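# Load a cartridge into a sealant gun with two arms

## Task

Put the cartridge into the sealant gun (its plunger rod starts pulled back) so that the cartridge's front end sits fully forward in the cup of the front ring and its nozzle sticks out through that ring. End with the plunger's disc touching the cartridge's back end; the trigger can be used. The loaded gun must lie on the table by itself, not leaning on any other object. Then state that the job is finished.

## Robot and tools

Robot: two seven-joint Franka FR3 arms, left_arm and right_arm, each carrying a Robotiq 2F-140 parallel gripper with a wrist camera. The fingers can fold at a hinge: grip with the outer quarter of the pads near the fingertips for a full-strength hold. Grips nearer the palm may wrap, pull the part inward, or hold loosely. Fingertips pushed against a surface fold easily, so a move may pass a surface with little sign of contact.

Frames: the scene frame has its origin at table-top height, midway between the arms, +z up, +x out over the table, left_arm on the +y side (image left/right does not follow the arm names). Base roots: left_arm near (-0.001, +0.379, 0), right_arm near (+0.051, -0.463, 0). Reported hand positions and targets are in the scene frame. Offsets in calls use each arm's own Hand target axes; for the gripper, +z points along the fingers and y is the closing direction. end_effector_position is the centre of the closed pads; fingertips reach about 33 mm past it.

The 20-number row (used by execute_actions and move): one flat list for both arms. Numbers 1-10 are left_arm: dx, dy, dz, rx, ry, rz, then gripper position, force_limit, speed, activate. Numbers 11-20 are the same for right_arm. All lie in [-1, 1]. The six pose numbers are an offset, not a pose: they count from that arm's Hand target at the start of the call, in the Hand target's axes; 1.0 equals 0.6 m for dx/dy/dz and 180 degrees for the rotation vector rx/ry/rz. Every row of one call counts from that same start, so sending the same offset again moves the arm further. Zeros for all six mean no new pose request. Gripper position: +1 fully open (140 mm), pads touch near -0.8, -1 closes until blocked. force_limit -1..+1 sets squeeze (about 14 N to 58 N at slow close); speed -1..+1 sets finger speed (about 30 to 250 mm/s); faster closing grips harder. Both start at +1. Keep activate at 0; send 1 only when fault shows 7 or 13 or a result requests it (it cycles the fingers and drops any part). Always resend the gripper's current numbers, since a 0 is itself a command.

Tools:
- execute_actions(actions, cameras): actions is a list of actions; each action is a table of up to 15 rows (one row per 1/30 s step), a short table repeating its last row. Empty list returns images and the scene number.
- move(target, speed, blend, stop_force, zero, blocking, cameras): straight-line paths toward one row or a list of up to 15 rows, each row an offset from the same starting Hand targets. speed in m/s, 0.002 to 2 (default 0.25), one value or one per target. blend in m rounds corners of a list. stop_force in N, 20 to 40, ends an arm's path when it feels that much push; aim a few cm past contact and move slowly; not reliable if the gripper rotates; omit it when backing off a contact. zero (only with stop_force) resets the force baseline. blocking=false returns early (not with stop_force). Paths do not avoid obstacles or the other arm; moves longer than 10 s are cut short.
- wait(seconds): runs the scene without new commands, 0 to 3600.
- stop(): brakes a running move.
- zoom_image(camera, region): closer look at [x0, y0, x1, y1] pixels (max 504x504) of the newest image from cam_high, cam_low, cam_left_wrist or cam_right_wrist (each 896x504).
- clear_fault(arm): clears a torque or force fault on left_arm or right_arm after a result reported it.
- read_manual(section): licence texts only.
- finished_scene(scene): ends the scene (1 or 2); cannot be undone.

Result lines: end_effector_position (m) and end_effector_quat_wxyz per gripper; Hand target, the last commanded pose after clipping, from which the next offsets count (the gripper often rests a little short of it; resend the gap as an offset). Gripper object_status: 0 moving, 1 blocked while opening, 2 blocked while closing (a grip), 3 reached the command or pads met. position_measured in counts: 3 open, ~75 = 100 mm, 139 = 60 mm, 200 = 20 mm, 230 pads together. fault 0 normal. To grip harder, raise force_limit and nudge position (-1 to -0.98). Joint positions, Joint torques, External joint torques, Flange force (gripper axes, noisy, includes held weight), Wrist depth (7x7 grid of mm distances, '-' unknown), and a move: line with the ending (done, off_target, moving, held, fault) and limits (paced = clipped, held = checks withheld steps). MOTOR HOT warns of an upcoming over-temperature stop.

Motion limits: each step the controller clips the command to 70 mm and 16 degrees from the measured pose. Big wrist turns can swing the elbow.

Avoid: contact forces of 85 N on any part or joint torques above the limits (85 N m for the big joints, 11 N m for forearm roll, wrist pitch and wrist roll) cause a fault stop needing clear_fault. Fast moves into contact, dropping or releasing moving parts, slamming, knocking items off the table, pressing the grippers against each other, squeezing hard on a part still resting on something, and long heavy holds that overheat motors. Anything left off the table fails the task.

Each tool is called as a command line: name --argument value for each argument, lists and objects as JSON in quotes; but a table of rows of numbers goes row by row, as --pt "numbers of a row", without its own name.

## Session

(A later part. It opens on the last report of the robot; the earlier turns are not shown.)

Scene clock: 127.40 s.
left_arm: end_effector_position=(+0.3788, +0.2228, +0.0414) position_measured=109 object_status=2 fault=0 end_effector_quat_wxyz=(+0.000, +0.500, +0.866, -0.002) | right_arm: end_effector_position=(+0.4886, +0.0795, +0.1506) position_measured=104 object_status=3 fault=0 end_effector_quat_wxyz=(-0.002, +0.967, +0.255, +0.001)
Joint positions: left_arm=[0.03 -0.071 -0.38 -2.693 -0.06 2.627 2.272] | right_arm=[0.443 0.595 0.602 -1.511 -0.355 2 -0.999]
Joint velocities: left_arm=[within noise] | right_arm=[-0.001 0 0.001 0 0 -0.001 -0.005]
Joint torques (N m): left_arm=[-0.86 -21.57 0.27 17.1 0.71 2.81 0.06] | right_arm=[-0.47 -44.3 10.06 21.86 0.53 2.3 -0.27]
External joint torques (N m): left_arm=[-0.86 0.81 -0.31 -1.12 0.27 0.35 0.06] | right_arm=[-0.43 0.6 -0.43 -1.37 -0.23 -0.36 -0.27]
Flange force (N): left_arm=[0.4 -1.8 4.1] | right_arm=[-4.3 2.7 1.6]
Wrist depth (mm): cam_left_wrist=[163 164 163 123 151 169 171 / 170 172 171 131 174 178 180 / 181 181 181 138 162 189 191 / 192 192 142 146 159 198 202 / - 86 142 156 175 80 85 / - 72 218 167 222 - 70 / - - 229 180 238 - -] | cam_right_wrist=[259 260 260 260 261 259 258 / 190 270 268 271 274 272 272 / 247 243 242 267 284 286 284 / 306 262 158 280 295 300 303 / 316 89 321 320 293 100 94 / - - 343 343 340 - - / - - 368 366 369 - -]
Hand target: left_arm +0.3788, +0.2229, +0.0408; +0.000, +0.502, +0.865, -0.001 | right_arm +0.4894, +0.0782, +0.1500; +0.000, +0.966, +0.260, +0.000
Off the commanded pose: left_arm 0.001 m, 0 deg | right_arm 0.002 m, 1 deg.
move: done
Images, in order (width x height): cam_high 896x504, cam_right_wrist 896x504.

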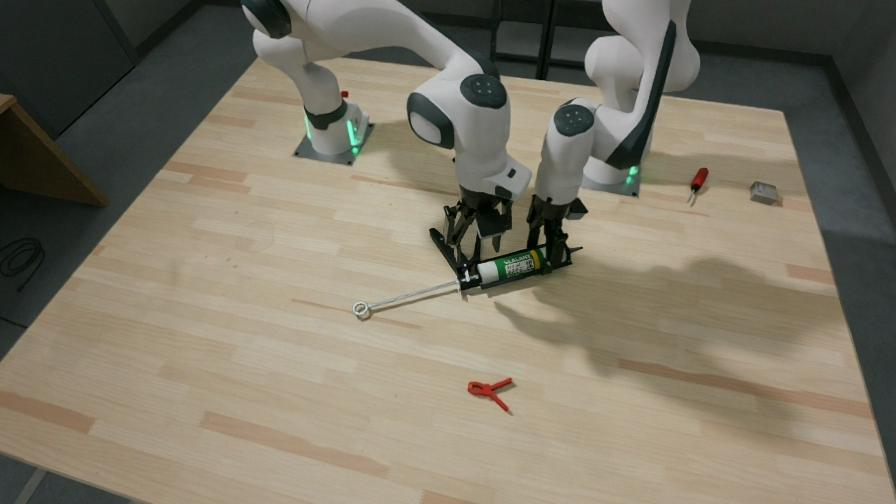

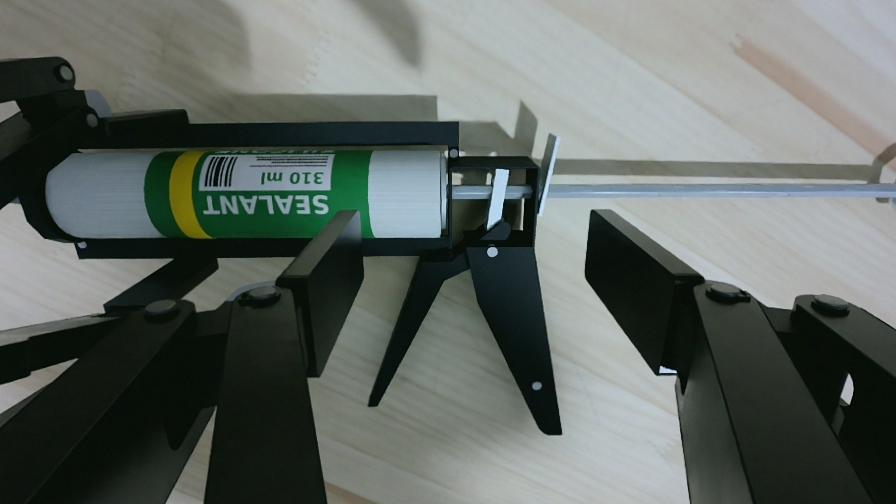

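zoom_image --camera "cam_right_wrist" --region '[0, 120, 200, 280]'

execute_actions --actions '[]' --cameras '["cam_left_wrist", "cam_high", "cam_low"]'

zoom_image --camera "cam_left_wrist" --region '[330, 0, 610, 120]'

Scaled by 2.520 from the camera's image (finer frame: 1280x720).

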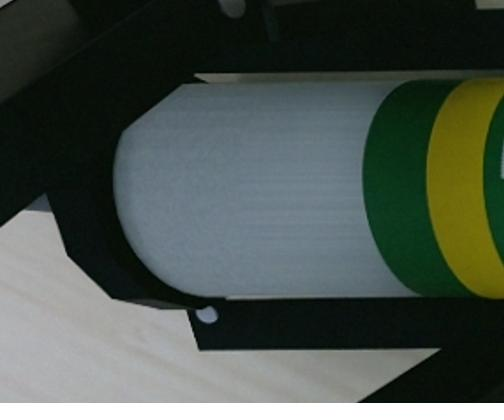

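Scene clock: 128.13 s.
left_arm: end_effector_position=(+0.3788, +0.2228, +0.0414) position_measured=109 object_status=2 fault=0 end_effector_quat_wxyz=(+0.000, +0.500, +0.866, -0.002) | right_arm: end_effector_position=(+0.4886, +0.0795, +0.1506) position_measured=104 object_status=3 fault=0 end_effector_quat_wxyz=(-0.002, +0.967, +0.256, +0.001)
Joint positions: left_arm=[0.03 -0.071 -0.38 -2.693 -0.06 2.627 2.272] | right_arm=[0.443 0.595 0.602 -1.511 -0.355 2 -1]
Joint velocities: within noise
Joint torques (N m): left_arm=[-0.89 -21.57 0.25 17.05 0.72 2.81 0.01] | right_arm=[-0.49 -44.36 10.1 21.86 0.52 2.32 -0.25]
External joint torques (N m): left_arm=[-0.81 0.75 -0.25 -1.16 0.27 0.35 0.01] | right_arm=[-0.52 0.64 -0.46 -1.39 -0.23 -0.35 -0.25]
Flange force (N): left_arm=[0.6 -1.9 4.0] | right_arm=[-4.3 2.8 1.7]
Wrist depth (mm): cam_left_wrist=[163 164 163 123 150 169 171 / 171 172 171 131 174 178 180 / 181 182 181 137 162 189 192 / 192 192 142 146 159 198 203 / - 86 142 156 174 80 85 / - 72 217 167 222 - 70 / - - 230 180 239 - -] | cam_right_wrist=[260 260 260 261 260 260 259 / 193 270 268 270 273 273 273 / - 244 243 263 285 285 286 / 306 265 158 278 297 299 304 / 316 89 112 318 292 100 94 / - - 342 342 337 - - / - - 369 366 365 - -]
Hand target: left_arm +0.3788, +0.2229, +0.0408; +0.000, +0.502, +0.865, -0.001 | right_arm +0.4894, +0.0782, +0.1500; +0.000, +0.966, +0.260, +0.000
Tool commands: left_gripper/position=-1.0 left_gripper/force_limit=-0.3 left_gripper/speed=-1.0 left_gripper/activate=+0.0 right_gripper/position=+0.2 right_gripper/force_limit=-0.3 right_gripper/speed=-1.0 right_gripper/activate=+0.0
Off the commanded pose: left_arm 0.001 m, 0 deg | right_arm 0.002 m, 0 deg.
Images, in order (width x height): cam_high 896x504, cam_low 896x504, cam_left_wrist 896x504.

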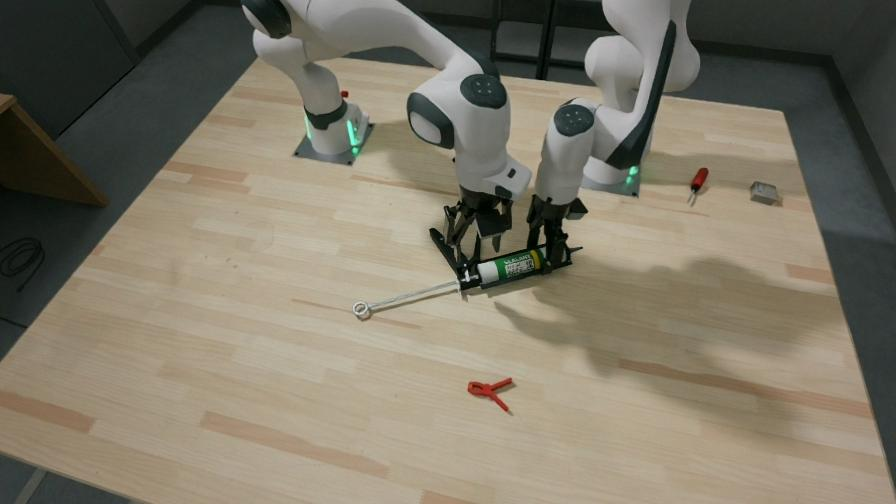

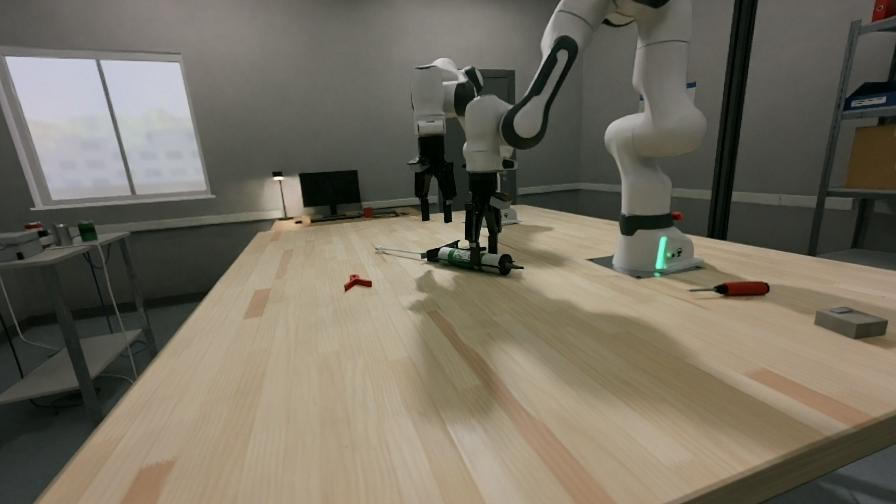

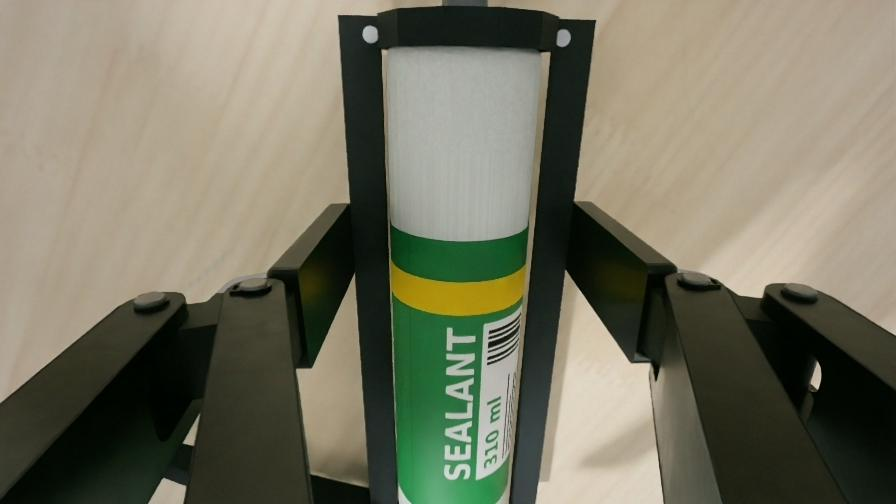

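Scaled by 1.800 from the camera's image (finer frame: 1280x720).

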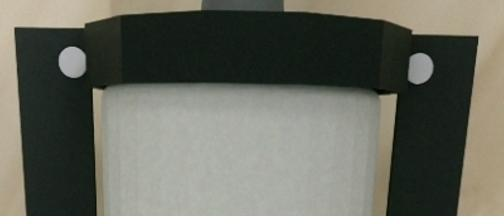

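move --pt "0 0 0 0 0 0 0.45 -0.3 0 0 0 0 0 0 0 0 0.4 -0.3 0 0" --pt "0 0 -0.1 0 0 0 0.45 -0.3 0 0 0 0 0 0 0 0 0.4 -0.3 0 0" --pt "0.155 0 -0.1 0 0 0 -0.4 -0.3 0 0 0 0 0 0 0 0 0.4 -0.3 0 0" --speed '[0.1,0.15,0.2]' --blend '[0,0.02,0]' --cameras '["cam_left_wrist","cam_right_wrist"]'

Scene clock: 134.00 s.
left_arm: end_effector_position=(+0.3343, +0.3030, +0.1012) position_measured=179 object_status=0 fault=0 end_effector_quat_wxyz=(+0.002, +0.499, +0.867, -0.001) | right_arm: end_effector_position=(+0.4886, +0.0795, +0.1507) position_measured=78 object_status=3 fault=0 end_effector_quat_wxyz=(-0.002, +0.967, +0.256, +0.001)
Joint positions: left_arm=[-0.002 -0.449 -0.191 -2.863 -0.132 2.421 2.491] | right_arm=[0.443 0.595 0.602 -1.511 -0.355 2 -1.001]
Joint torques (N m): left_arm=[-0.58 -13.87 1.06 19.29 0.8 2.4 0.13] | right_arm=[0 -44.51 9.67 21.83 0.76 2.32 -0.22]
External joint torques (N m): left_arm=[-0.56 -0.89 -0.17 -1.7 0.19 -0.08 0.13] | right_arm=[0.09 0.43 -0.79 -1.44 0.01 -0.35 -0.22]
Flange force (N): left_arm=[5.2 -6.7 -1.1] | right_arm=[-4.4 2.1 1.6]
Wrist depth (mm): cam_left_wrist=[215 217 219 221 222 225 227 / 227 228 230 233 236 237 240 / 239 241 244 243 248 250 253 / 253 256 254 211 138 265 269 / 269 93 87 222 85 91 285 / - - 65 241 - 71 67 / - - - 260 - - -] | cam_right_wrist=[260 260 261 261 259 259 258 / 270 272 268 271 274 273 272 / - 243 243 289 285 284 284 / 306 276 164 279 296 296 304 / - 90 317 319 319 113 - / - - 343 344 341 - - / - - 368 368 366 - -]
Hand target: left_arm +0.3327, +0.3038, +0.1006; +0.000, +0.502, +0.865, -0.001 | right_arm +0.4894, +0.0782, +0.1500; +0.000, +0.966, +0.260, +0.000
Off the commanded pose: left_arm 0.002 m, 1 deg | right_arm 0.002 m, 0 deg.
move: done

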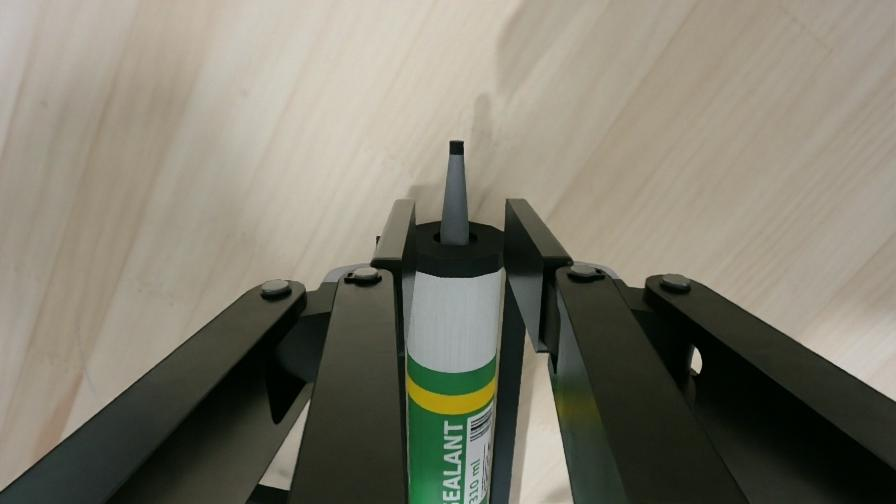

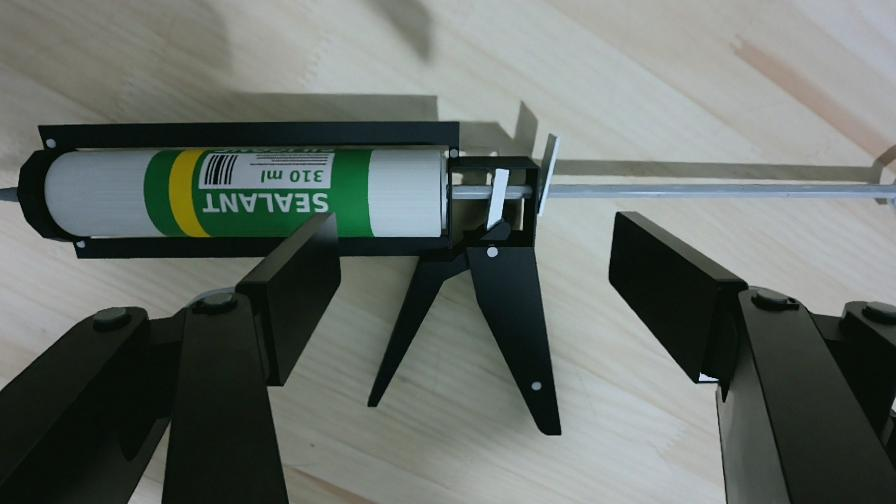

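zoom_image --camera "cam_left_wrist" --region '[360, 120, 560, 320]'

zoom_image --camera "cam_right_wrist" --region '[0, 90, 250, 290]'

zoom_image --camera "cam_right_wrist" --region '[340, 100, 600, 300]'

Scaled by 2.520 from the camera's image (finer frame: 1280x720).

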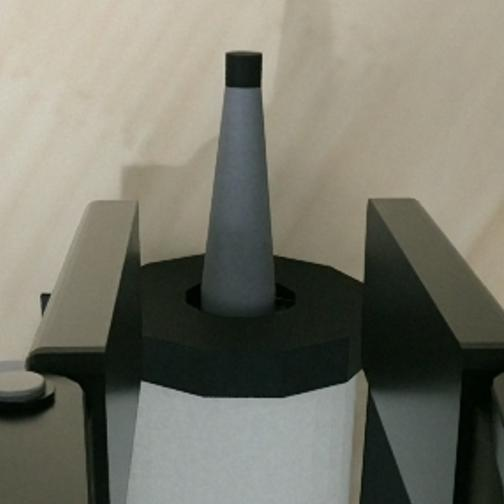

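Scaled by 2.016 from the camera's image (finer frame: 1280x720).

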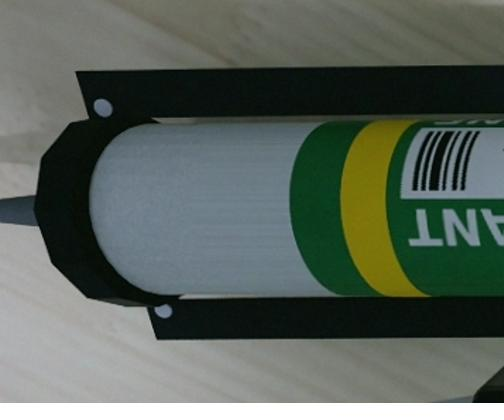

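Scaled by 1.938 from the camera's image (finer frame: 1280x720).

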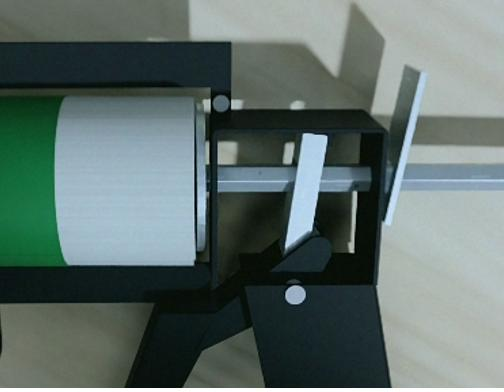

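move --pt "0 0 0 0 0 0 -0.4 -0.3 0 0 -0.0398 -0.1471 0 0 0 0.5017 0.4 -0.3 0 0" --pt "0 0 0 0 0 0 -0.4 -0.3 0 0 -0.0398 -0.1471 0.1 0 0 0.5017 0.4 -0.3 0 0" --speed '[0.25,0.1]' --cameras '["cam_right_wrist","cam_high"]'

Scene clock: 140.10 s.
left_arm: end_effector_position=(+0.3343, +0.3030, +0.1012) position_measured=179 object_status=3 fault=0 end_effector_quat_wxyz=(+0.002, +0.499, +0.867, -0.001) | right_arm: end_effector_position=(+0.4242, +0.1414, +0.0900) position_measured=78 object_status=3 fault=0 end_effector_quat_wxyz=(+0.001, +0.867, -0.498, +0.000)
Joint positions: left_arm=[-0.002 -0.449 -0.191 -2.863 -0.132 2.421 2.491] | right_arm=[1.02 0.63 0.025 -1.492 -0.018 2.12 0.499]
Joint velocities: left_arm=[within noise] | right_arm=[-0.001 0 0 0 0 0.004 0.001]
Joint torques (N m): left_arm=[-0.58 -13.88 1.03 19.27 0.78 2.38 0.14] | right_arm=[0.46 -51.42 0.26 22.06 0.69 2.69 0.41]
External joint torques (N m): left_arm=[-0.57 -0.83 -0.21 -1.78 0.17 -0.1 0.14] | right_arm=[0.3 -0.78 -0.82 -1.79 0.05 0.19 0.41]
Flange force (N): left_arm=[5.2 -6.8 -0.9] | right_arm=[5.5 12.0 0.7]
Wrist depth (mm): cam_left_wrist=[216 217 219 220 222 225 226 / 226 228 231 233 234 238 239 / 239 242 244 242 248 251 253 / 253 256 254 210 138 265 268 / 269 93 87 226 85 91 285 / - - 65 242 - 71 67 / - - - 261 - - -] | cam_right_wrist=[199 201 197 184 201 205 205 / 209 211 207 168 211 213 216 / 220 223 218 178 226 227 227 / 233 234 164 192 235 234 240 / - 90 199 200 252 112 - / - - 236 211 268 - - / - - 280 241 286 - -]
Hand target: left_arm +0.3327, +0.3038, +0.1006; +0.000, +0.502, +0.865, -0.001 | right_arm +0.4245, +0.1426, +0.0900; -0.001, +0.865, -0.502, +0.000
Off the commanded pose: left_arm 0.002 m, 1 deg | right_arm 0.001 m, 0 deg.
move: done
Images, in order (width x height): cam_high 896x504, cam_right_wrist 896x504.

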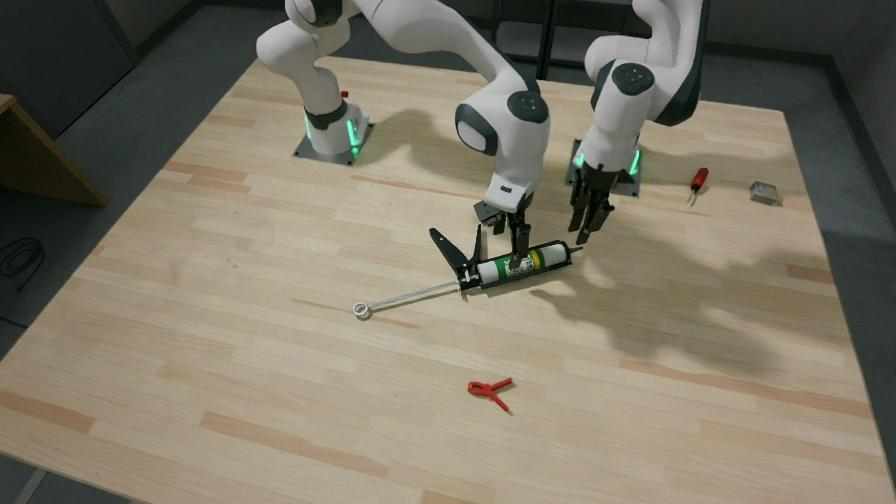

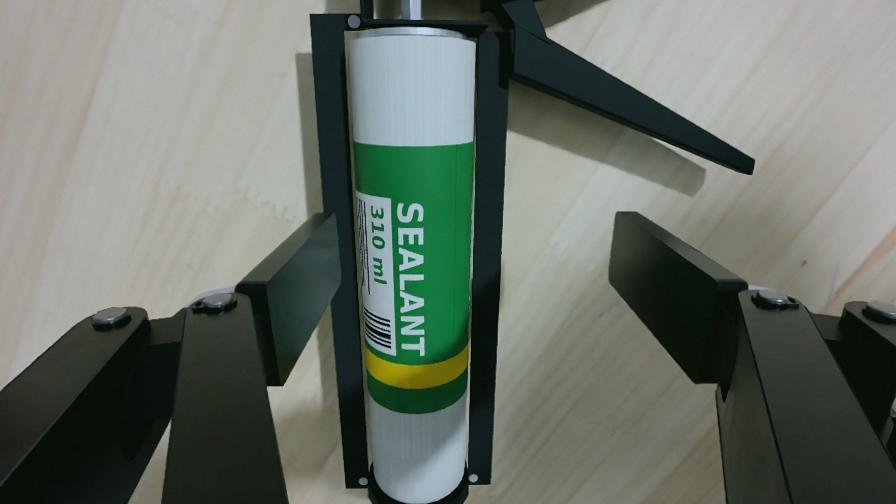

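move --pt "0 0 0 0 0 0 -0.4 -0.3 0 0 0 -0.035 0 0 0 0 0.4 -0.3 0 0" --pt "0 0 0 0 0 0 -0.4 -0.3 0 0 0 -0.035 0.0817 0 0 0 -1 -0.3 -1 0" --speed '[0.15,0.08]' --cameras '["cam_right_wrist","cam_left_wrist"]'

Scene clock: 143.90 s.
left_arm: end_effector_position=(+0.3343, +0.3030, +0.1012) position_measured=179 object_status=3 fault=0 end_effector_quat_wxyz=(+0.002, +0.499, +0.867, -0.001) | right_arm: end_effector_position=(+0.4425, +0.1539, +0.0421) position_measured=109 object_status=0 fault=0 end_effector_quat_wxyz=(-0.001, +0.864, -0.504, -0.001)
Joint positions: left_arm=[-0.002 -0.449 -0.191 -2.863 -0.132 2.421 2.491] | right_arm=[1.009 0.757 0.024 -1.405 -0.018 2.165 0.499]
Joint torques (N m): left_arm=[-0.58 -13.82 1.01 19.33 0.78 2.38 0.16] | right_arm=[-0.07 -53.1 0.81 20.84 0.78 2.2 -0.06]
External joint torques (N m): left_arm=[-0.57 -0.79 -0.23 -1.69 0.18 -0.1 0.16] | right_arm=[0.11 0.1 -0.17 -2.82 0.17 -0.33 -0.06]
Flange force (N): left_arm=[4.9 -6.4 -0.8] | right_arm=[7.7 14.4 0.3]
Wrist depth (mm): cam_left_wrist=[216 217 219 221 223 225 227 / 227 229 230 233 235 238 239 / 240 241 243 244 247 251 254 / 254 256 254 211 138 266 269 / 270 93 87 220 86 91 285 / - - 65 244 - 71 67 / - - - 259 - - -] | cam_right_wrist=[158 157 156 121 138 156 160 / 166 166 164 127 146 168 151 / 173 174 173 129 153 177 178 / 184 184 154 135 155 186 188 / - 95 167 145 155 95 88 / - - 208 153 180 - - / - - 223 165 220 - -]
Hand target: left_arm +0.3327, +0.3038, +0.1006; +0.000, +0.502, +0.865, -0.001 | right_arm +0.4427, +0.1531, +0.0410; -0.001, +0.865, -0.502, +0.000
Off the commanded pose: left_arm 0.002 m, 1 deg | right_arm 0.001 m, 0 deg.
move: done
Images, in order (width x height): cam_left_wrist 896x504, cam_right_wrist 896x504.

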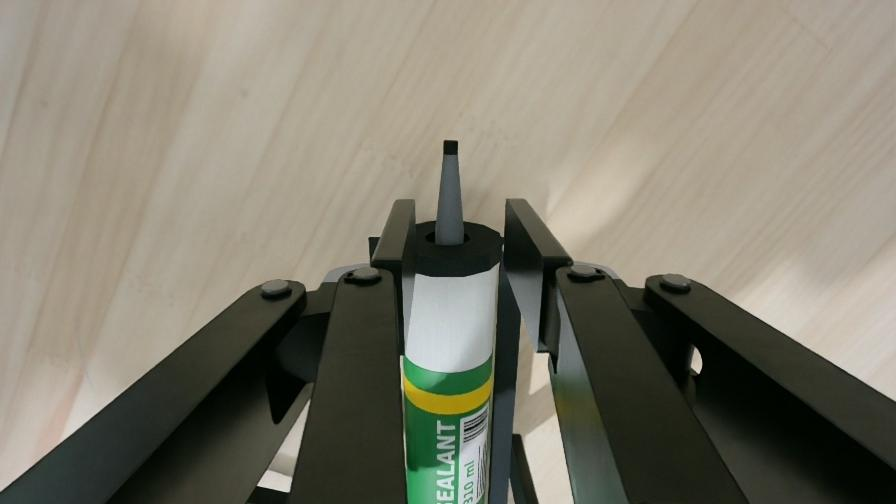

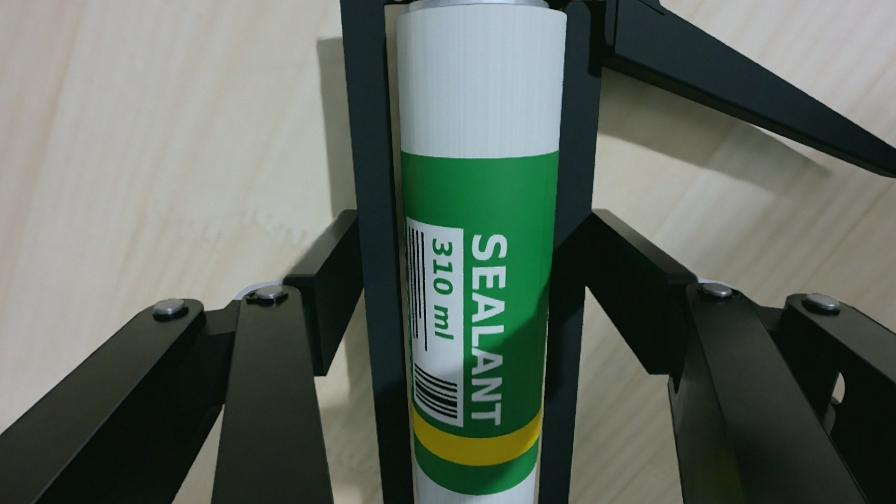

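move --pt "0 -0.004 0.0927 0 0 0 -0.4 -0.3 0 0 0 0 0 0 0 0 -1 -0.3 -1 0" --pt "0 -0.004 0.0927 0 0 0 -1 -0.6 -1 0 0 0 0 0 0 0 -1 -0.3 -1 0" --speed '[0.08,0.05]' --cameras '["cam_left_wrist","cam_low"]'

Scene clock: 146.73 s.
left_arm: end_effector_position=(+0.3306, +0.3021, +0.0456) position_measured=213 object_status=0 fault=0 end_effector_quat_wxyz=(+0.001, +0.503, +0.864, -0.001) | right_arm: end_effector_position=(+0.4425, +0.1539, +0.0421) position_measured=109 object_status=2 fault=0 end_effector_quat_wxyz=(-0.001, +0.864, -0.504, -0.001)
Joint positions: left_arm=[0.013 -0.282 -0.222 -2.909 -0.131 2.63 2.491] | right_arm=[1.009 0.757 0.024 -1.405 -0.018 2.165 0.499]
Joint torques (N m): left_arm=[0.04 -15.21 0.6 16.78 0.48 2.8 -0.21] | right_arm=[-0.04 -53.09 0.8 20.78 0.78 2.19 -0.07]
External joint torques (N m): left_arm=[0 0.62 -0.37 -1.22 0.03 0.33 -0.21] | right_arm=[0.06 0.13 -0.22 -2.9 0.16 -0.34 -0.06]
Flange force (N): left_arm=[0.2 -1.7 4.3] | right_arm=[7.9 14.6 0.3]
Wrist depth (mm): cam_left_wrist=[166 167 168 169 171 172 174 / 175 176 177 178 180 183 183 / 185 185 187 187 191 192 195 / 195 197 196 136 199 204 206 / 207 205 87 112 86 213 220 / 217 - 70 - - 69 231 / - - - - - - -] | cam_right_wrist=[158 157 156 115 139 157 161 / 166 165 165 121 146 168 151 / 173 174 174 129 153 177 179 / 183 184 155 135 155 186 188 / - 95 125 144 155 95 89 / - - 208 153 180 - - / - - 223 165 220 - -]
Hand target: left_arm +0.3306, +0.3025, +0.0450; +0.000, +0.502, +0.865, -0.001 | right_arm +0.4427, +0.1531, +0.0410; -0.001, +0.865, -0.502, +0.000
Off the commanded pose: left_arm 0.001 m, 0 deg | right_arm 0.001 m, 0 deg.
move: done
Images, in order (width x height): cam_low 896x504, cam_left_wrist 896x504.

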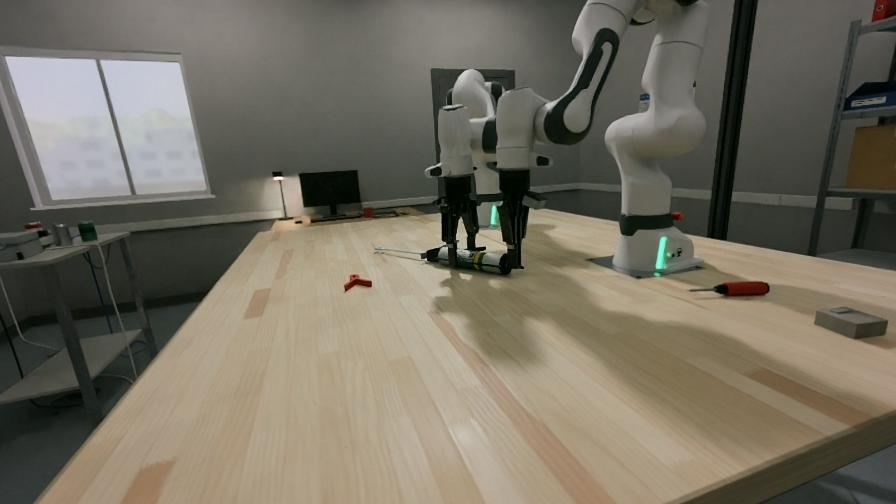

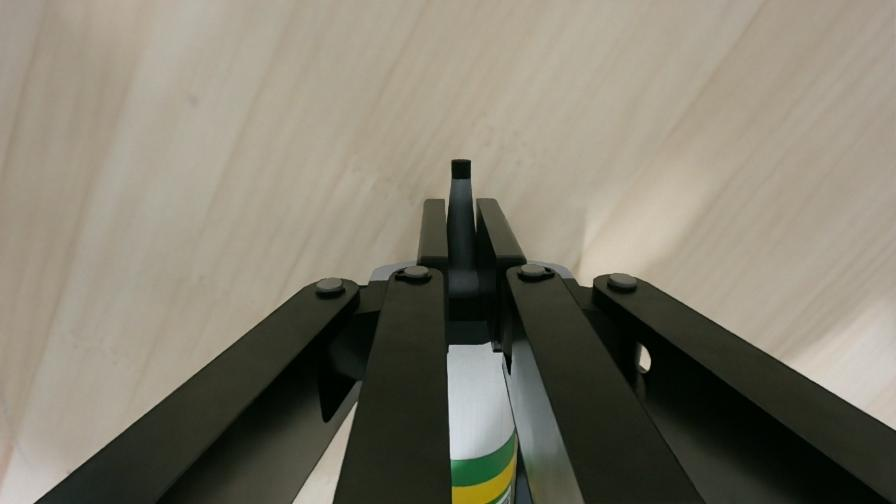

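move --pt "0 -0.004 -0.0075 0 0 0 -1 -0.6 -1 0 0 0 0 0 0 0 -1 -0.3 -1 0" --pt "0.017 -0.004 -0.0075 0 0 0 -1 -0.6 -1 0 0 0 0 0 0 0 -1 -0.3 -1 0" --speed '[0.03,0.03]' --cameras '["cam_left_wrist","cam_right_wrist"]'

Scene clock: 148.20 s.
left_arm: end_effector_position=(+0.3258, +0.3086, +0.0502) position_measured=213 object_status=2 fault=0 end_effector_quat_wxyz=(+0.003, +0.501, +0.866, +0.000) | right_arm: end_effector_position=(+0.4418, +0.1547, +0.0422) position_measured=109 object_status=2 fault=0 end_effector_quat_wxyz=(-0.002, +0.864, -0.503, -0.001)
Joint positions: left_arm=[0.009 -0.321 -0.205 -2.93 -0.131 2.617 2.499] | right_arm=[1.009 0.757 0.025 -1.405 -0.018 2.165 0.499]
Joint velocities: left_arm=[-0.001 0 0.001 -0.001 0 0.001 0.007] | right_arm=[within noise]
Joint torques (N m): left_arm=[0.48 -16.12 2.64 16.28 0.91 2.15 0.14] | right_arm=[-0.82 -53.21 0.28 20.79 0.26 2.11 -0.1]
External joint torques (N m): left_arm=[0.5 -1.28 1.75 -2.12 0.44 -0.35 0.14] | right_arm=[-0.94 0.26 -0.92 -3.01 -0.37 -0.44 -0.1]
Flange force (N): left_arm=[10.3 -4.9 -5.6] | right_arm=[9.1 14.0 0.4]
Wrist depth (mm): cam_left_wrist=[169 170 172 174 175 177 179 / 178 179 182 182 184 187 189 / 188 190 191 192 196 198 200 / 199 200 201 136 204 210 212 / 211 211 87 112 86 218 227 / 221 - 70 - - 69 239 / - - - - - - -] | cam_right_wrist=[157 157 156 120 139 157 160 / 165 165 165 120 148 168 151 / 174 174 173 128 155 178 178 / 185 184 182 134 155 186 189 / - 95 125 142 154 95 89 / - - 208 151 180 - - / - - 223 162 220 - -]
Hand target: left_arm +0.3235, +0.3102, +0.0495; +0.000, +0.502, +0.865, -0.001 | right_arm +0.4427, +0.1531, +0.0410; -0.001, +0.865, -0.502, +0.000
Off the commanded pose: left_arm 0.003 m, 0 deg | right_arm 0.002 m, 0 deg.
move: done

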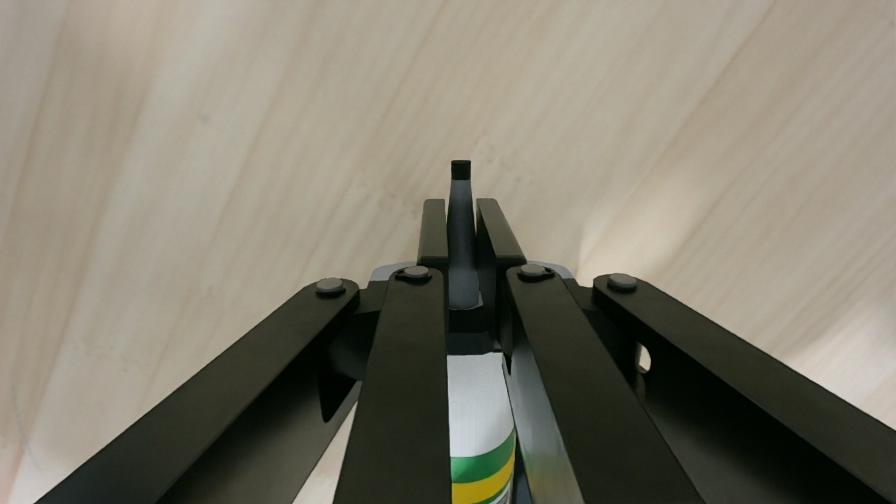

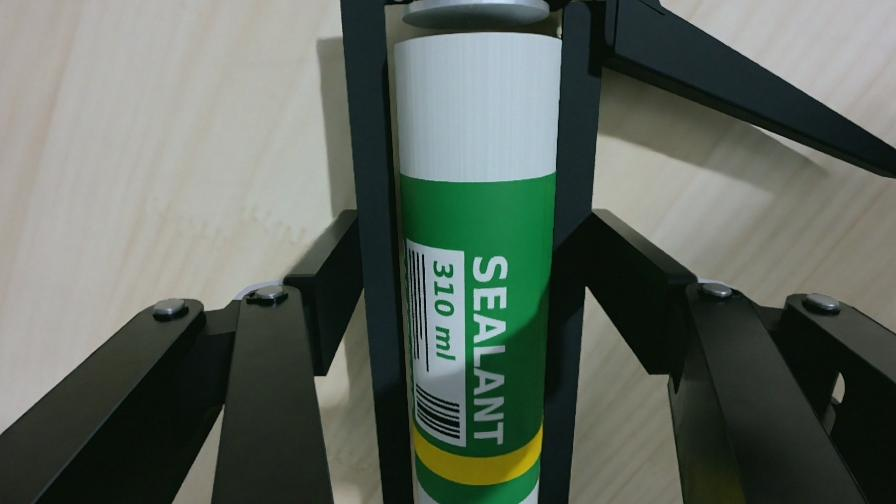

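move --target '[0.006,0,0,0,0,0,-1,-0.6,-1,0,0,0,0,0,0,0,-1,-0.3,-1,0]' --speed 0.03 --cameras '["cam_left_wrist","cam_right_wrist"]'

Scene clock: 149.70 s.
left_arm: end_effector_position=(+0.3244, +0.3108, +0.0505) position_measured=213 object_status=2 fault=0 end_effector_quat_wxyz=(+0.003, +0.501, +0.865, +0.000) | right_arm: end_effector_position=(+0.4402, +0.1566, +0.0425) position_measured=109 object_status=2 fault=0 end_effector_quat_wxyz=(-0.003, +0.865, -0.502, -0.002)
Joint positions: left_arm=[0.009 -0.329 -0.199 -2.937 -0.131 2.617 2.506] | right_arm=[1.01 0.757 0.028 -1.405 -0.018 2.168 0.499]
Joint velocities: left_arm=[0 0 0.002 -0.001 0 -0.001 0.005] | right_arm=[within noise]
Joint torques (N m): left_arm=[1.06 -15.62 3.47 16.05 1.13 2.05 0.14] | right_arm=[-1.62 -54.07 -0.69 20.77 -0.33 1.75 -0.15]
External joint torques (N m): left_arm=[1.04 -1.07 2.56 -2.38 0.67 -0.45 0.14] | right_arm=[-1.38 -0.76 -1.7 -2.97 -0.94 -0.81 -0.15]
Flange force (N): left_arm=[12.1 -3.2 -5.3] | right_arm=[10.8 15.8 -1.7]
Wrist depth (mm): cam_left_wrist=[169 171 172 174 176 177 178 / 178 179 181 183 185 187 189 / 188 190 192 192 195 198 200 / 199 201 202 136 204 210 213 / 211 211 87 112 86 219 226 / 222 - 70 - - 69 240 / - - - - - - -] | cam_right_wrist=[158 157 156 120 139 157 161 / 165 166 165 121 148 168 150 / 174 175 174 128 153 178 178 / 186 184 154 135 155 186 188 / - 95 125 143 154 95 88 / - - 209 151 180 - - / - - 224 162 220 - -]
Hand target: left_arm +0.3217, +0.3133, +0.0495; +0.000, +0.502, +0.865, -0.001 | right_arm +0.4427, +0.1531, +0.0410; -0.001, +0.865, -0.502, +0.000
Off the commanded pose: left_arm 0.004 m, 0 deg | right_arm 0.005 m, 0 deg.
move: off_target (left_arm)

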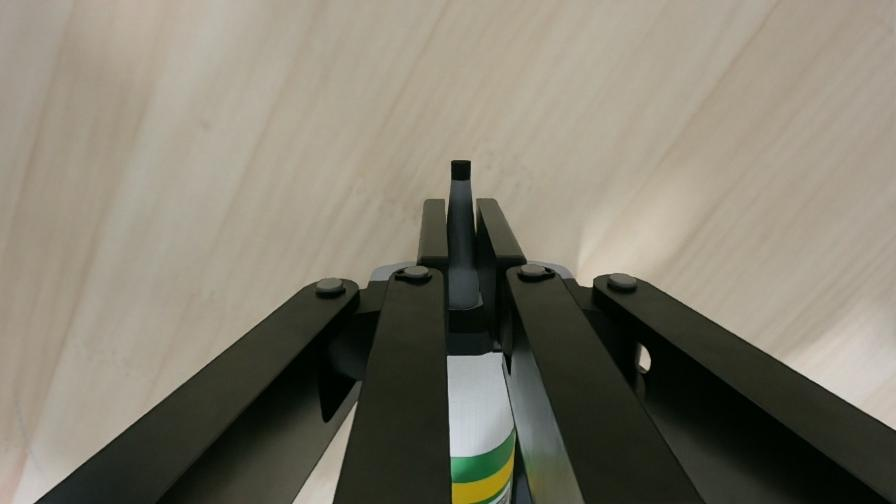

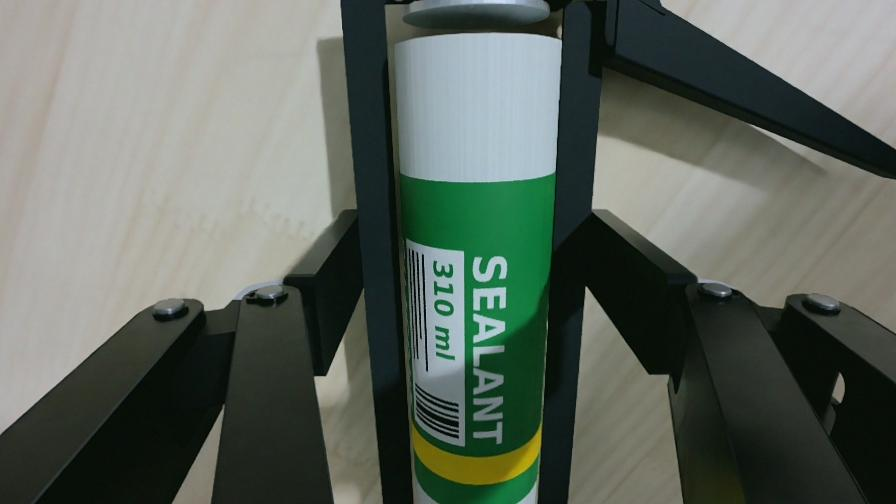

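move --pt "-0.0075 0 0.001 0 0 0 -1 -0.6 -1 0 0 0 0 0 0 0 -1 -0.3 -1 0" --pt "-0.0075 0 0.001 0 0 0 -0.4 -0.6 -0.5 0 0 0 0 0 0 0 -1 -0.3 -1 0" --pt "-0.0075 0 -0.1 0 0 0 0.45 -0.3 0.5 0 0 0 0 0 0 0 -1 -0.3 -1 0" --pt "-0.070 0.001 -0.1 0 0 0 0.45 -0.3 0.5 0 0 0 0 0 0 0 -1 -0.3 -1 0" --speed '[0.03,0.03,0.15,0.15]' --cameras '["cam_left_wrist","cam_right_wrist"]'

Scene clock: 154.67 s.
left_arm: end_effector_position=(+0.3418, +0.2781, +0.1093) position_measured=72 object_status=3 fault=0 end_effector_quat_wxyz=(-0.001, +0.507, +0.862, +0.000) | right_arm: end_effector_position=(+0.4400, +0.1565, +0.0419) position_measured=109 object_status=2 fault=0 end_effector_quat_wxyz=(-0.003, +0.865, -0.502, -0.002)
Joint positions: left_arm=[-0.016 -0.42 -0.244 -2.809 -0.143 2.392 2.453] | right_arm=[1.01 0.758 0.028 -1.405 -0.018 2.168 0.499]
Joint velocities: left_arm=[0 0 -0.001 0 -0.001 0 -0.005] | right_arm=[within noise]
Joint torques (N m): left_arm=[-0.1 -13.4 1.21 20.48 0.26 2.83 -0.22] | right_arm=[-1.33 -54.32 -0.37 21.49 0.38 1.92 -0.07]
External joint torques (N m): left_arm=[-0.09 0.81 -0.5 -0.87 -0.36 0.35 -0.22] | right_arm=[-1.46 -0.93 -1.64 -2.26 -0.25 -0.63 -0.07]
Flange force (N): left_arm=[-1.4 -0.7 4.4] | right_arm=[9.3 12.9 -1.8]
Wrist depth (mm): cam_left_wrist=[223 224 226 228 231 233 234 / 235 236 240 239 242 246 247 / 247 249 251 222 255 259 262 / 261 260 261 221 265 267 279 / - 86 281 239 286 108 85 / - 68 301 252 306 - 75 / - - 315 270 321 - -] | cam_right_wrist=[157 157 156 119 138 156 160 / 166 165 164 119 148 168 146 / 173 174 173 130 153 177 178 / 184 184 155 135 155 185 188 / - 95 125 143 155 95 89 / - - 208 151 180 - - / - - 224 164 219 - -]
Hand target: left_arm +0.3430, +0.2772, +0.1096; +0.000, +0.502, +0.865, -0.001 | right_arm +0.4427, +0.1531, +0.0410; -0.001, +0.865, -0.502, +0.000
Off the commanded pose: left_arm 0.001 m, 1 deg | right_arm 0.004 m, 0 deg.
move: done

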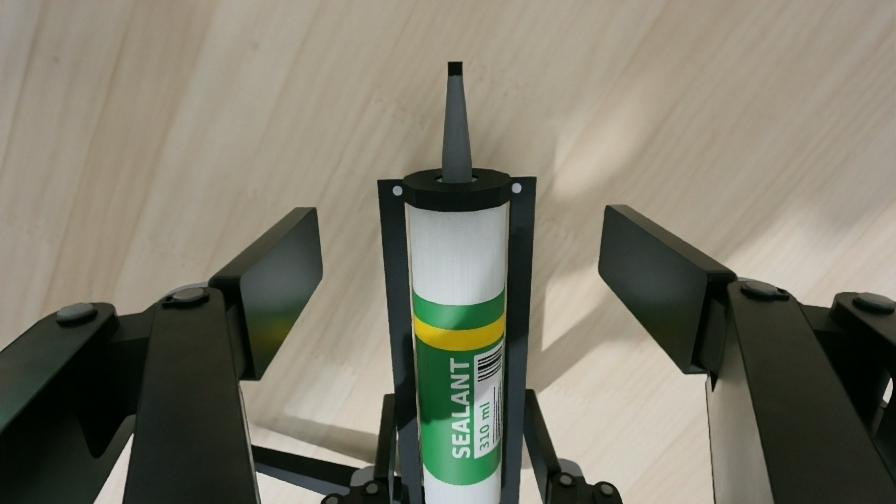

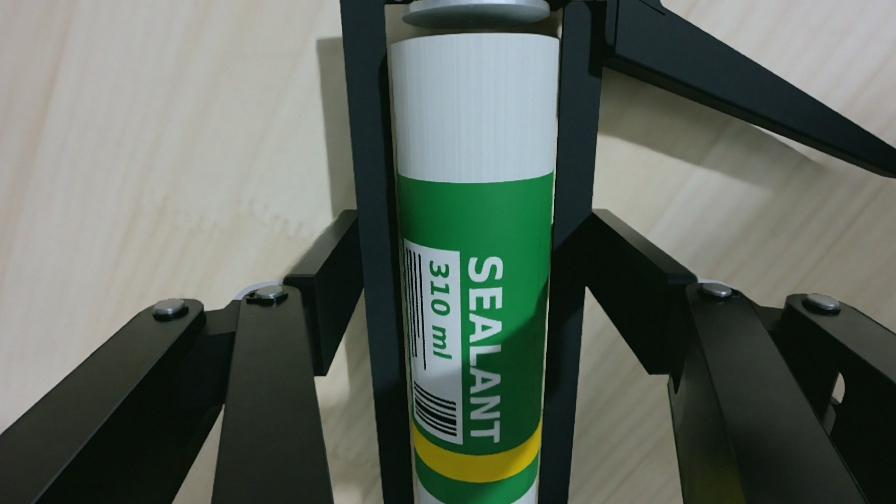

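move --pt "0 0 0.1143 0 0 0 0.45 -0.3 0.5 0 0 0 0 0 0 0 -1 -0.3 -1 0" --pt "0 0 0.1143 0 0 0 -1 -0.3 -1 0 0 0 0 0 0 0 -1 -0.3 -1 0" --pt "0 0 0.1143 0 0 0 -1 -0.3 -1 0 0 0 0 0 0 0 0.4 -0.3 0 0" --pt "0 0 0.1143 0 0 0 -1 -0.3 -1 0 0 0 -0.15 0 0 0 -0.2 -0.3 0.5 0" --pt "0 0 0.1143 0 0 0 -1 -0.3 -1 0 0.6132 0.0045 -0.1317 0 0 -0.0056 -0.2 -0.3 0.5 0" --speed '[0.15,0.1,0.1,0.15,0.3]' --cameras '["cam_left_wrist","cam_right_wrist"]'

Scene clock: 162.50 s.
left_arm: end_effector_position=(+0.3425, +0.2774, +0.0411) position_measured=109 object_status=2 fault=0 end_effector_quat_wxyz=(+0.000, +0.502, +0.865, -0.001) | right_arm: end_effector_position=(+0.6219, -0.1678, +0.1203) position_measured=154 object_status=3 fault=0 end_effector_quat_wxyz=(+0.001, +0.867, -0.498, -0.001)
Joint positions: left_arm=[0.017 -0.214 -0.284 -2.855 -0.131 2.646 2.431] | right_arm=[0.474 0.384 0.027 -1.807 -0.012 2.189 -0.044]
Joint velocities: left_arm=[within noise] | right_arm=[0 0.001 0 -0.001 0.001 0 -0.004]
Joint torques (N m): left_arm=[-0.54 -16.73 0.12 16.83 0.4 3.11 -0.24] | right_arm=[-0.53 -43.79 0.67 21.67 0.65 2.78 -0.24]
External joint torques (N m): left_arm=[-0.57 1.08 -0.96 -0.96 -0.03 0.64 -0.24] | right_arm=[-0.42 0.2 0.1 -1.92 0.04 0.2 -0.24]
Flange force (N): left_arm=[-2.1 -1.8 6.8] | right_arm=[0.4 8.3 2.3]
Wrist depth (mm): cam_left_wrist=[162 163 165 165 167 169 170 / 171 171 173 173 176 178 179 / 180 182 183 180 186 188 190 / 191 192 143 145 156 197 201 / - 86 141 152 170 80 85 / - 72 217 167 221 - 70 / - - 236 179 233 - -] | cam_right_wrist=[227 227 229 229 231 232 231 / 238 239 241 241 243 242 244 / 251 253 254 252 254 257 258 / 264 266 265 266 175 271 272 / 280 91 90 285 279 89 286 / - - - 303 305 - - / - - - 323 - - -]
Hand target: left_arm +0.3430, +0.2771, +0.0410; +0.000, +0.502, +0.865, -0.001 | right_arm +0.6232, -0.1676, +0.1200; -0.001, +0.870, -0.494, +0.000
Off the commanded pose: left_arm 0.001 m, 0 deg | right_arm 0.001 m, 1 deg.
move: done; target 3's new numbers were sent with right_arm's hand 0.004 m and 0 deg from that target

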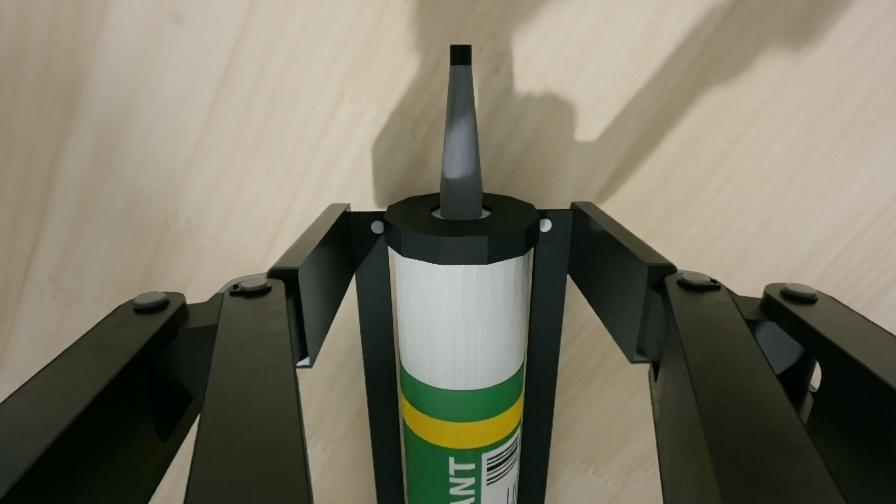

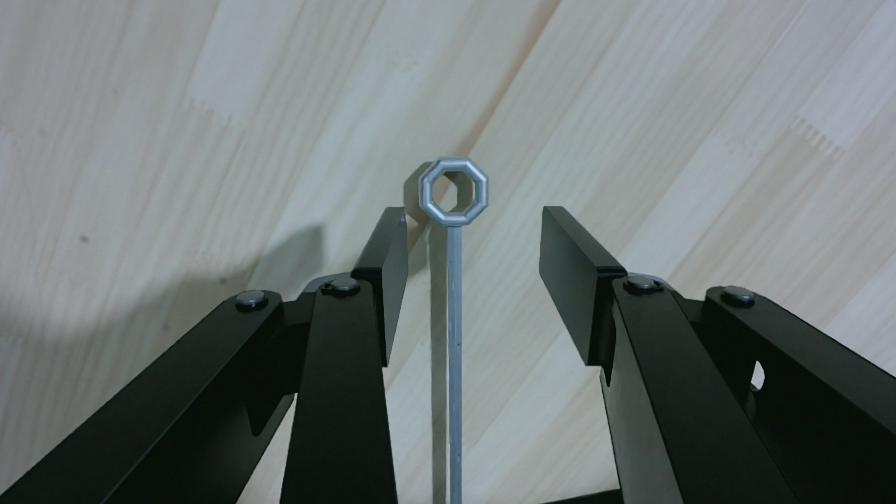

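move --pt "0 0 0 0 0 0 -1 -0.3 -1 0 -0.0067 -0.0067 0 0 0 0 -0.2 -0.3 0.5 0" --pt "0 0 0 0 0 0 -1 -0.3 -1 0 -0.0067 -0.0067 0.1242 0 0 0 -1 -0.3 -1 0" --speed '[0.1,0.08]' --cameras '["cam_right_wrist"]'

Scene clock: 165.47 s.
left_arm: end_effector_position=(+0.3425, +0.2774, +0.0412) position_measured=109 object_status=2 fault=0 end_effector_quat_wxyz=(+0.000, +0.502, +0.865, -0.001) | right_arm: end_effector_position=(+0.6241, -0.1620, +0.0459) position_measured=176 object_status=0 fault=0 end_effector_quat_wxyz=(+0.000, +0.869, -0.494, -0.001)
Joint positions: left_arm=[0.017 -0.214 -0.284 -2.855 -0.131 2.646 2.431] | right_arm=[0.48 0.504 0.027 -1.829 -0.014 2.332 -0.046]
Joint torques (N m): left_arm=[-0.59 -16.7 0.22 16.8 0.29 2.91 -0.22] | right_arm=[0.52 -45.45 0.08 19.68 0.46 2.66 0.09]
External joint torques (N m): left_arm=[-0.53 1.09 -0.77 -1 -0.15 0.44 -0.22] | right_arm=[0.58 0.59 -0.73 -2.63 -0.09 0.07 0.09]
Flange force (N): left_arm=[-1.7 -1.8 5.9] | right_arm=[-1.2 10.2 1.8]
Wrist depth (mm): cam_left_wrist=[162 163 165 166 167 169 170 / 171 172 173 174 176 178 179 / 180 181 182 181 186 187 191 / 191 191 143 145 156 197 202 / - 86 141 152 170 80 85 / - 72 217 164 222 - 70 / - - 232 180 234 - -] | cam_right_wrist=[160 160 161 162 162 163 163 / 168 169 169 170 171 171 171 / 177 178 179 177 178 180 181 / 188 187 189 185 187 191 192 / 199 194 90 198 117 84 202 / - - - 212 - - - / - - - 227 - - -]
Hand target: left_arm +0.3430, +0.2771, +0.0410; +0.000, +0.502, +0.865, -0.001 | right_arm +0.6246, -0.1620, +0.0454; -0.001, +0.870, -0.494, +0.000
Off the commanded pose: left_arm 0.001 m, 0 deg | right_arm 0.001 m, 0 deg.
move: done

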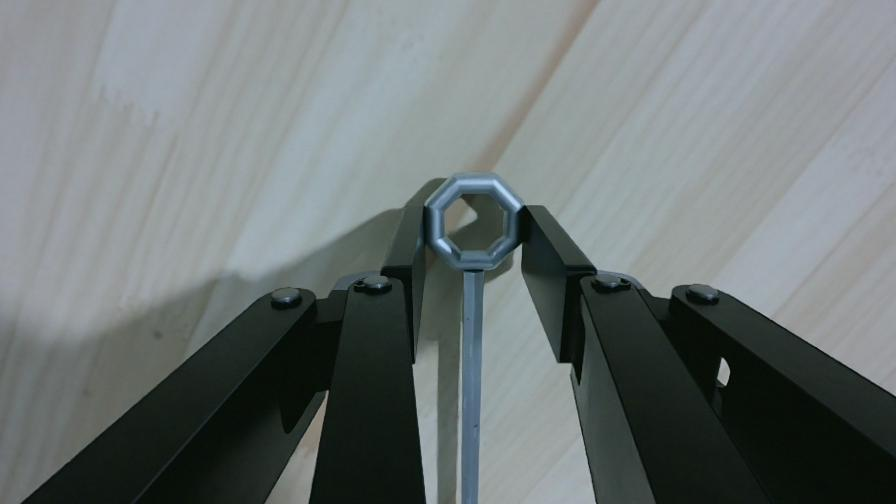

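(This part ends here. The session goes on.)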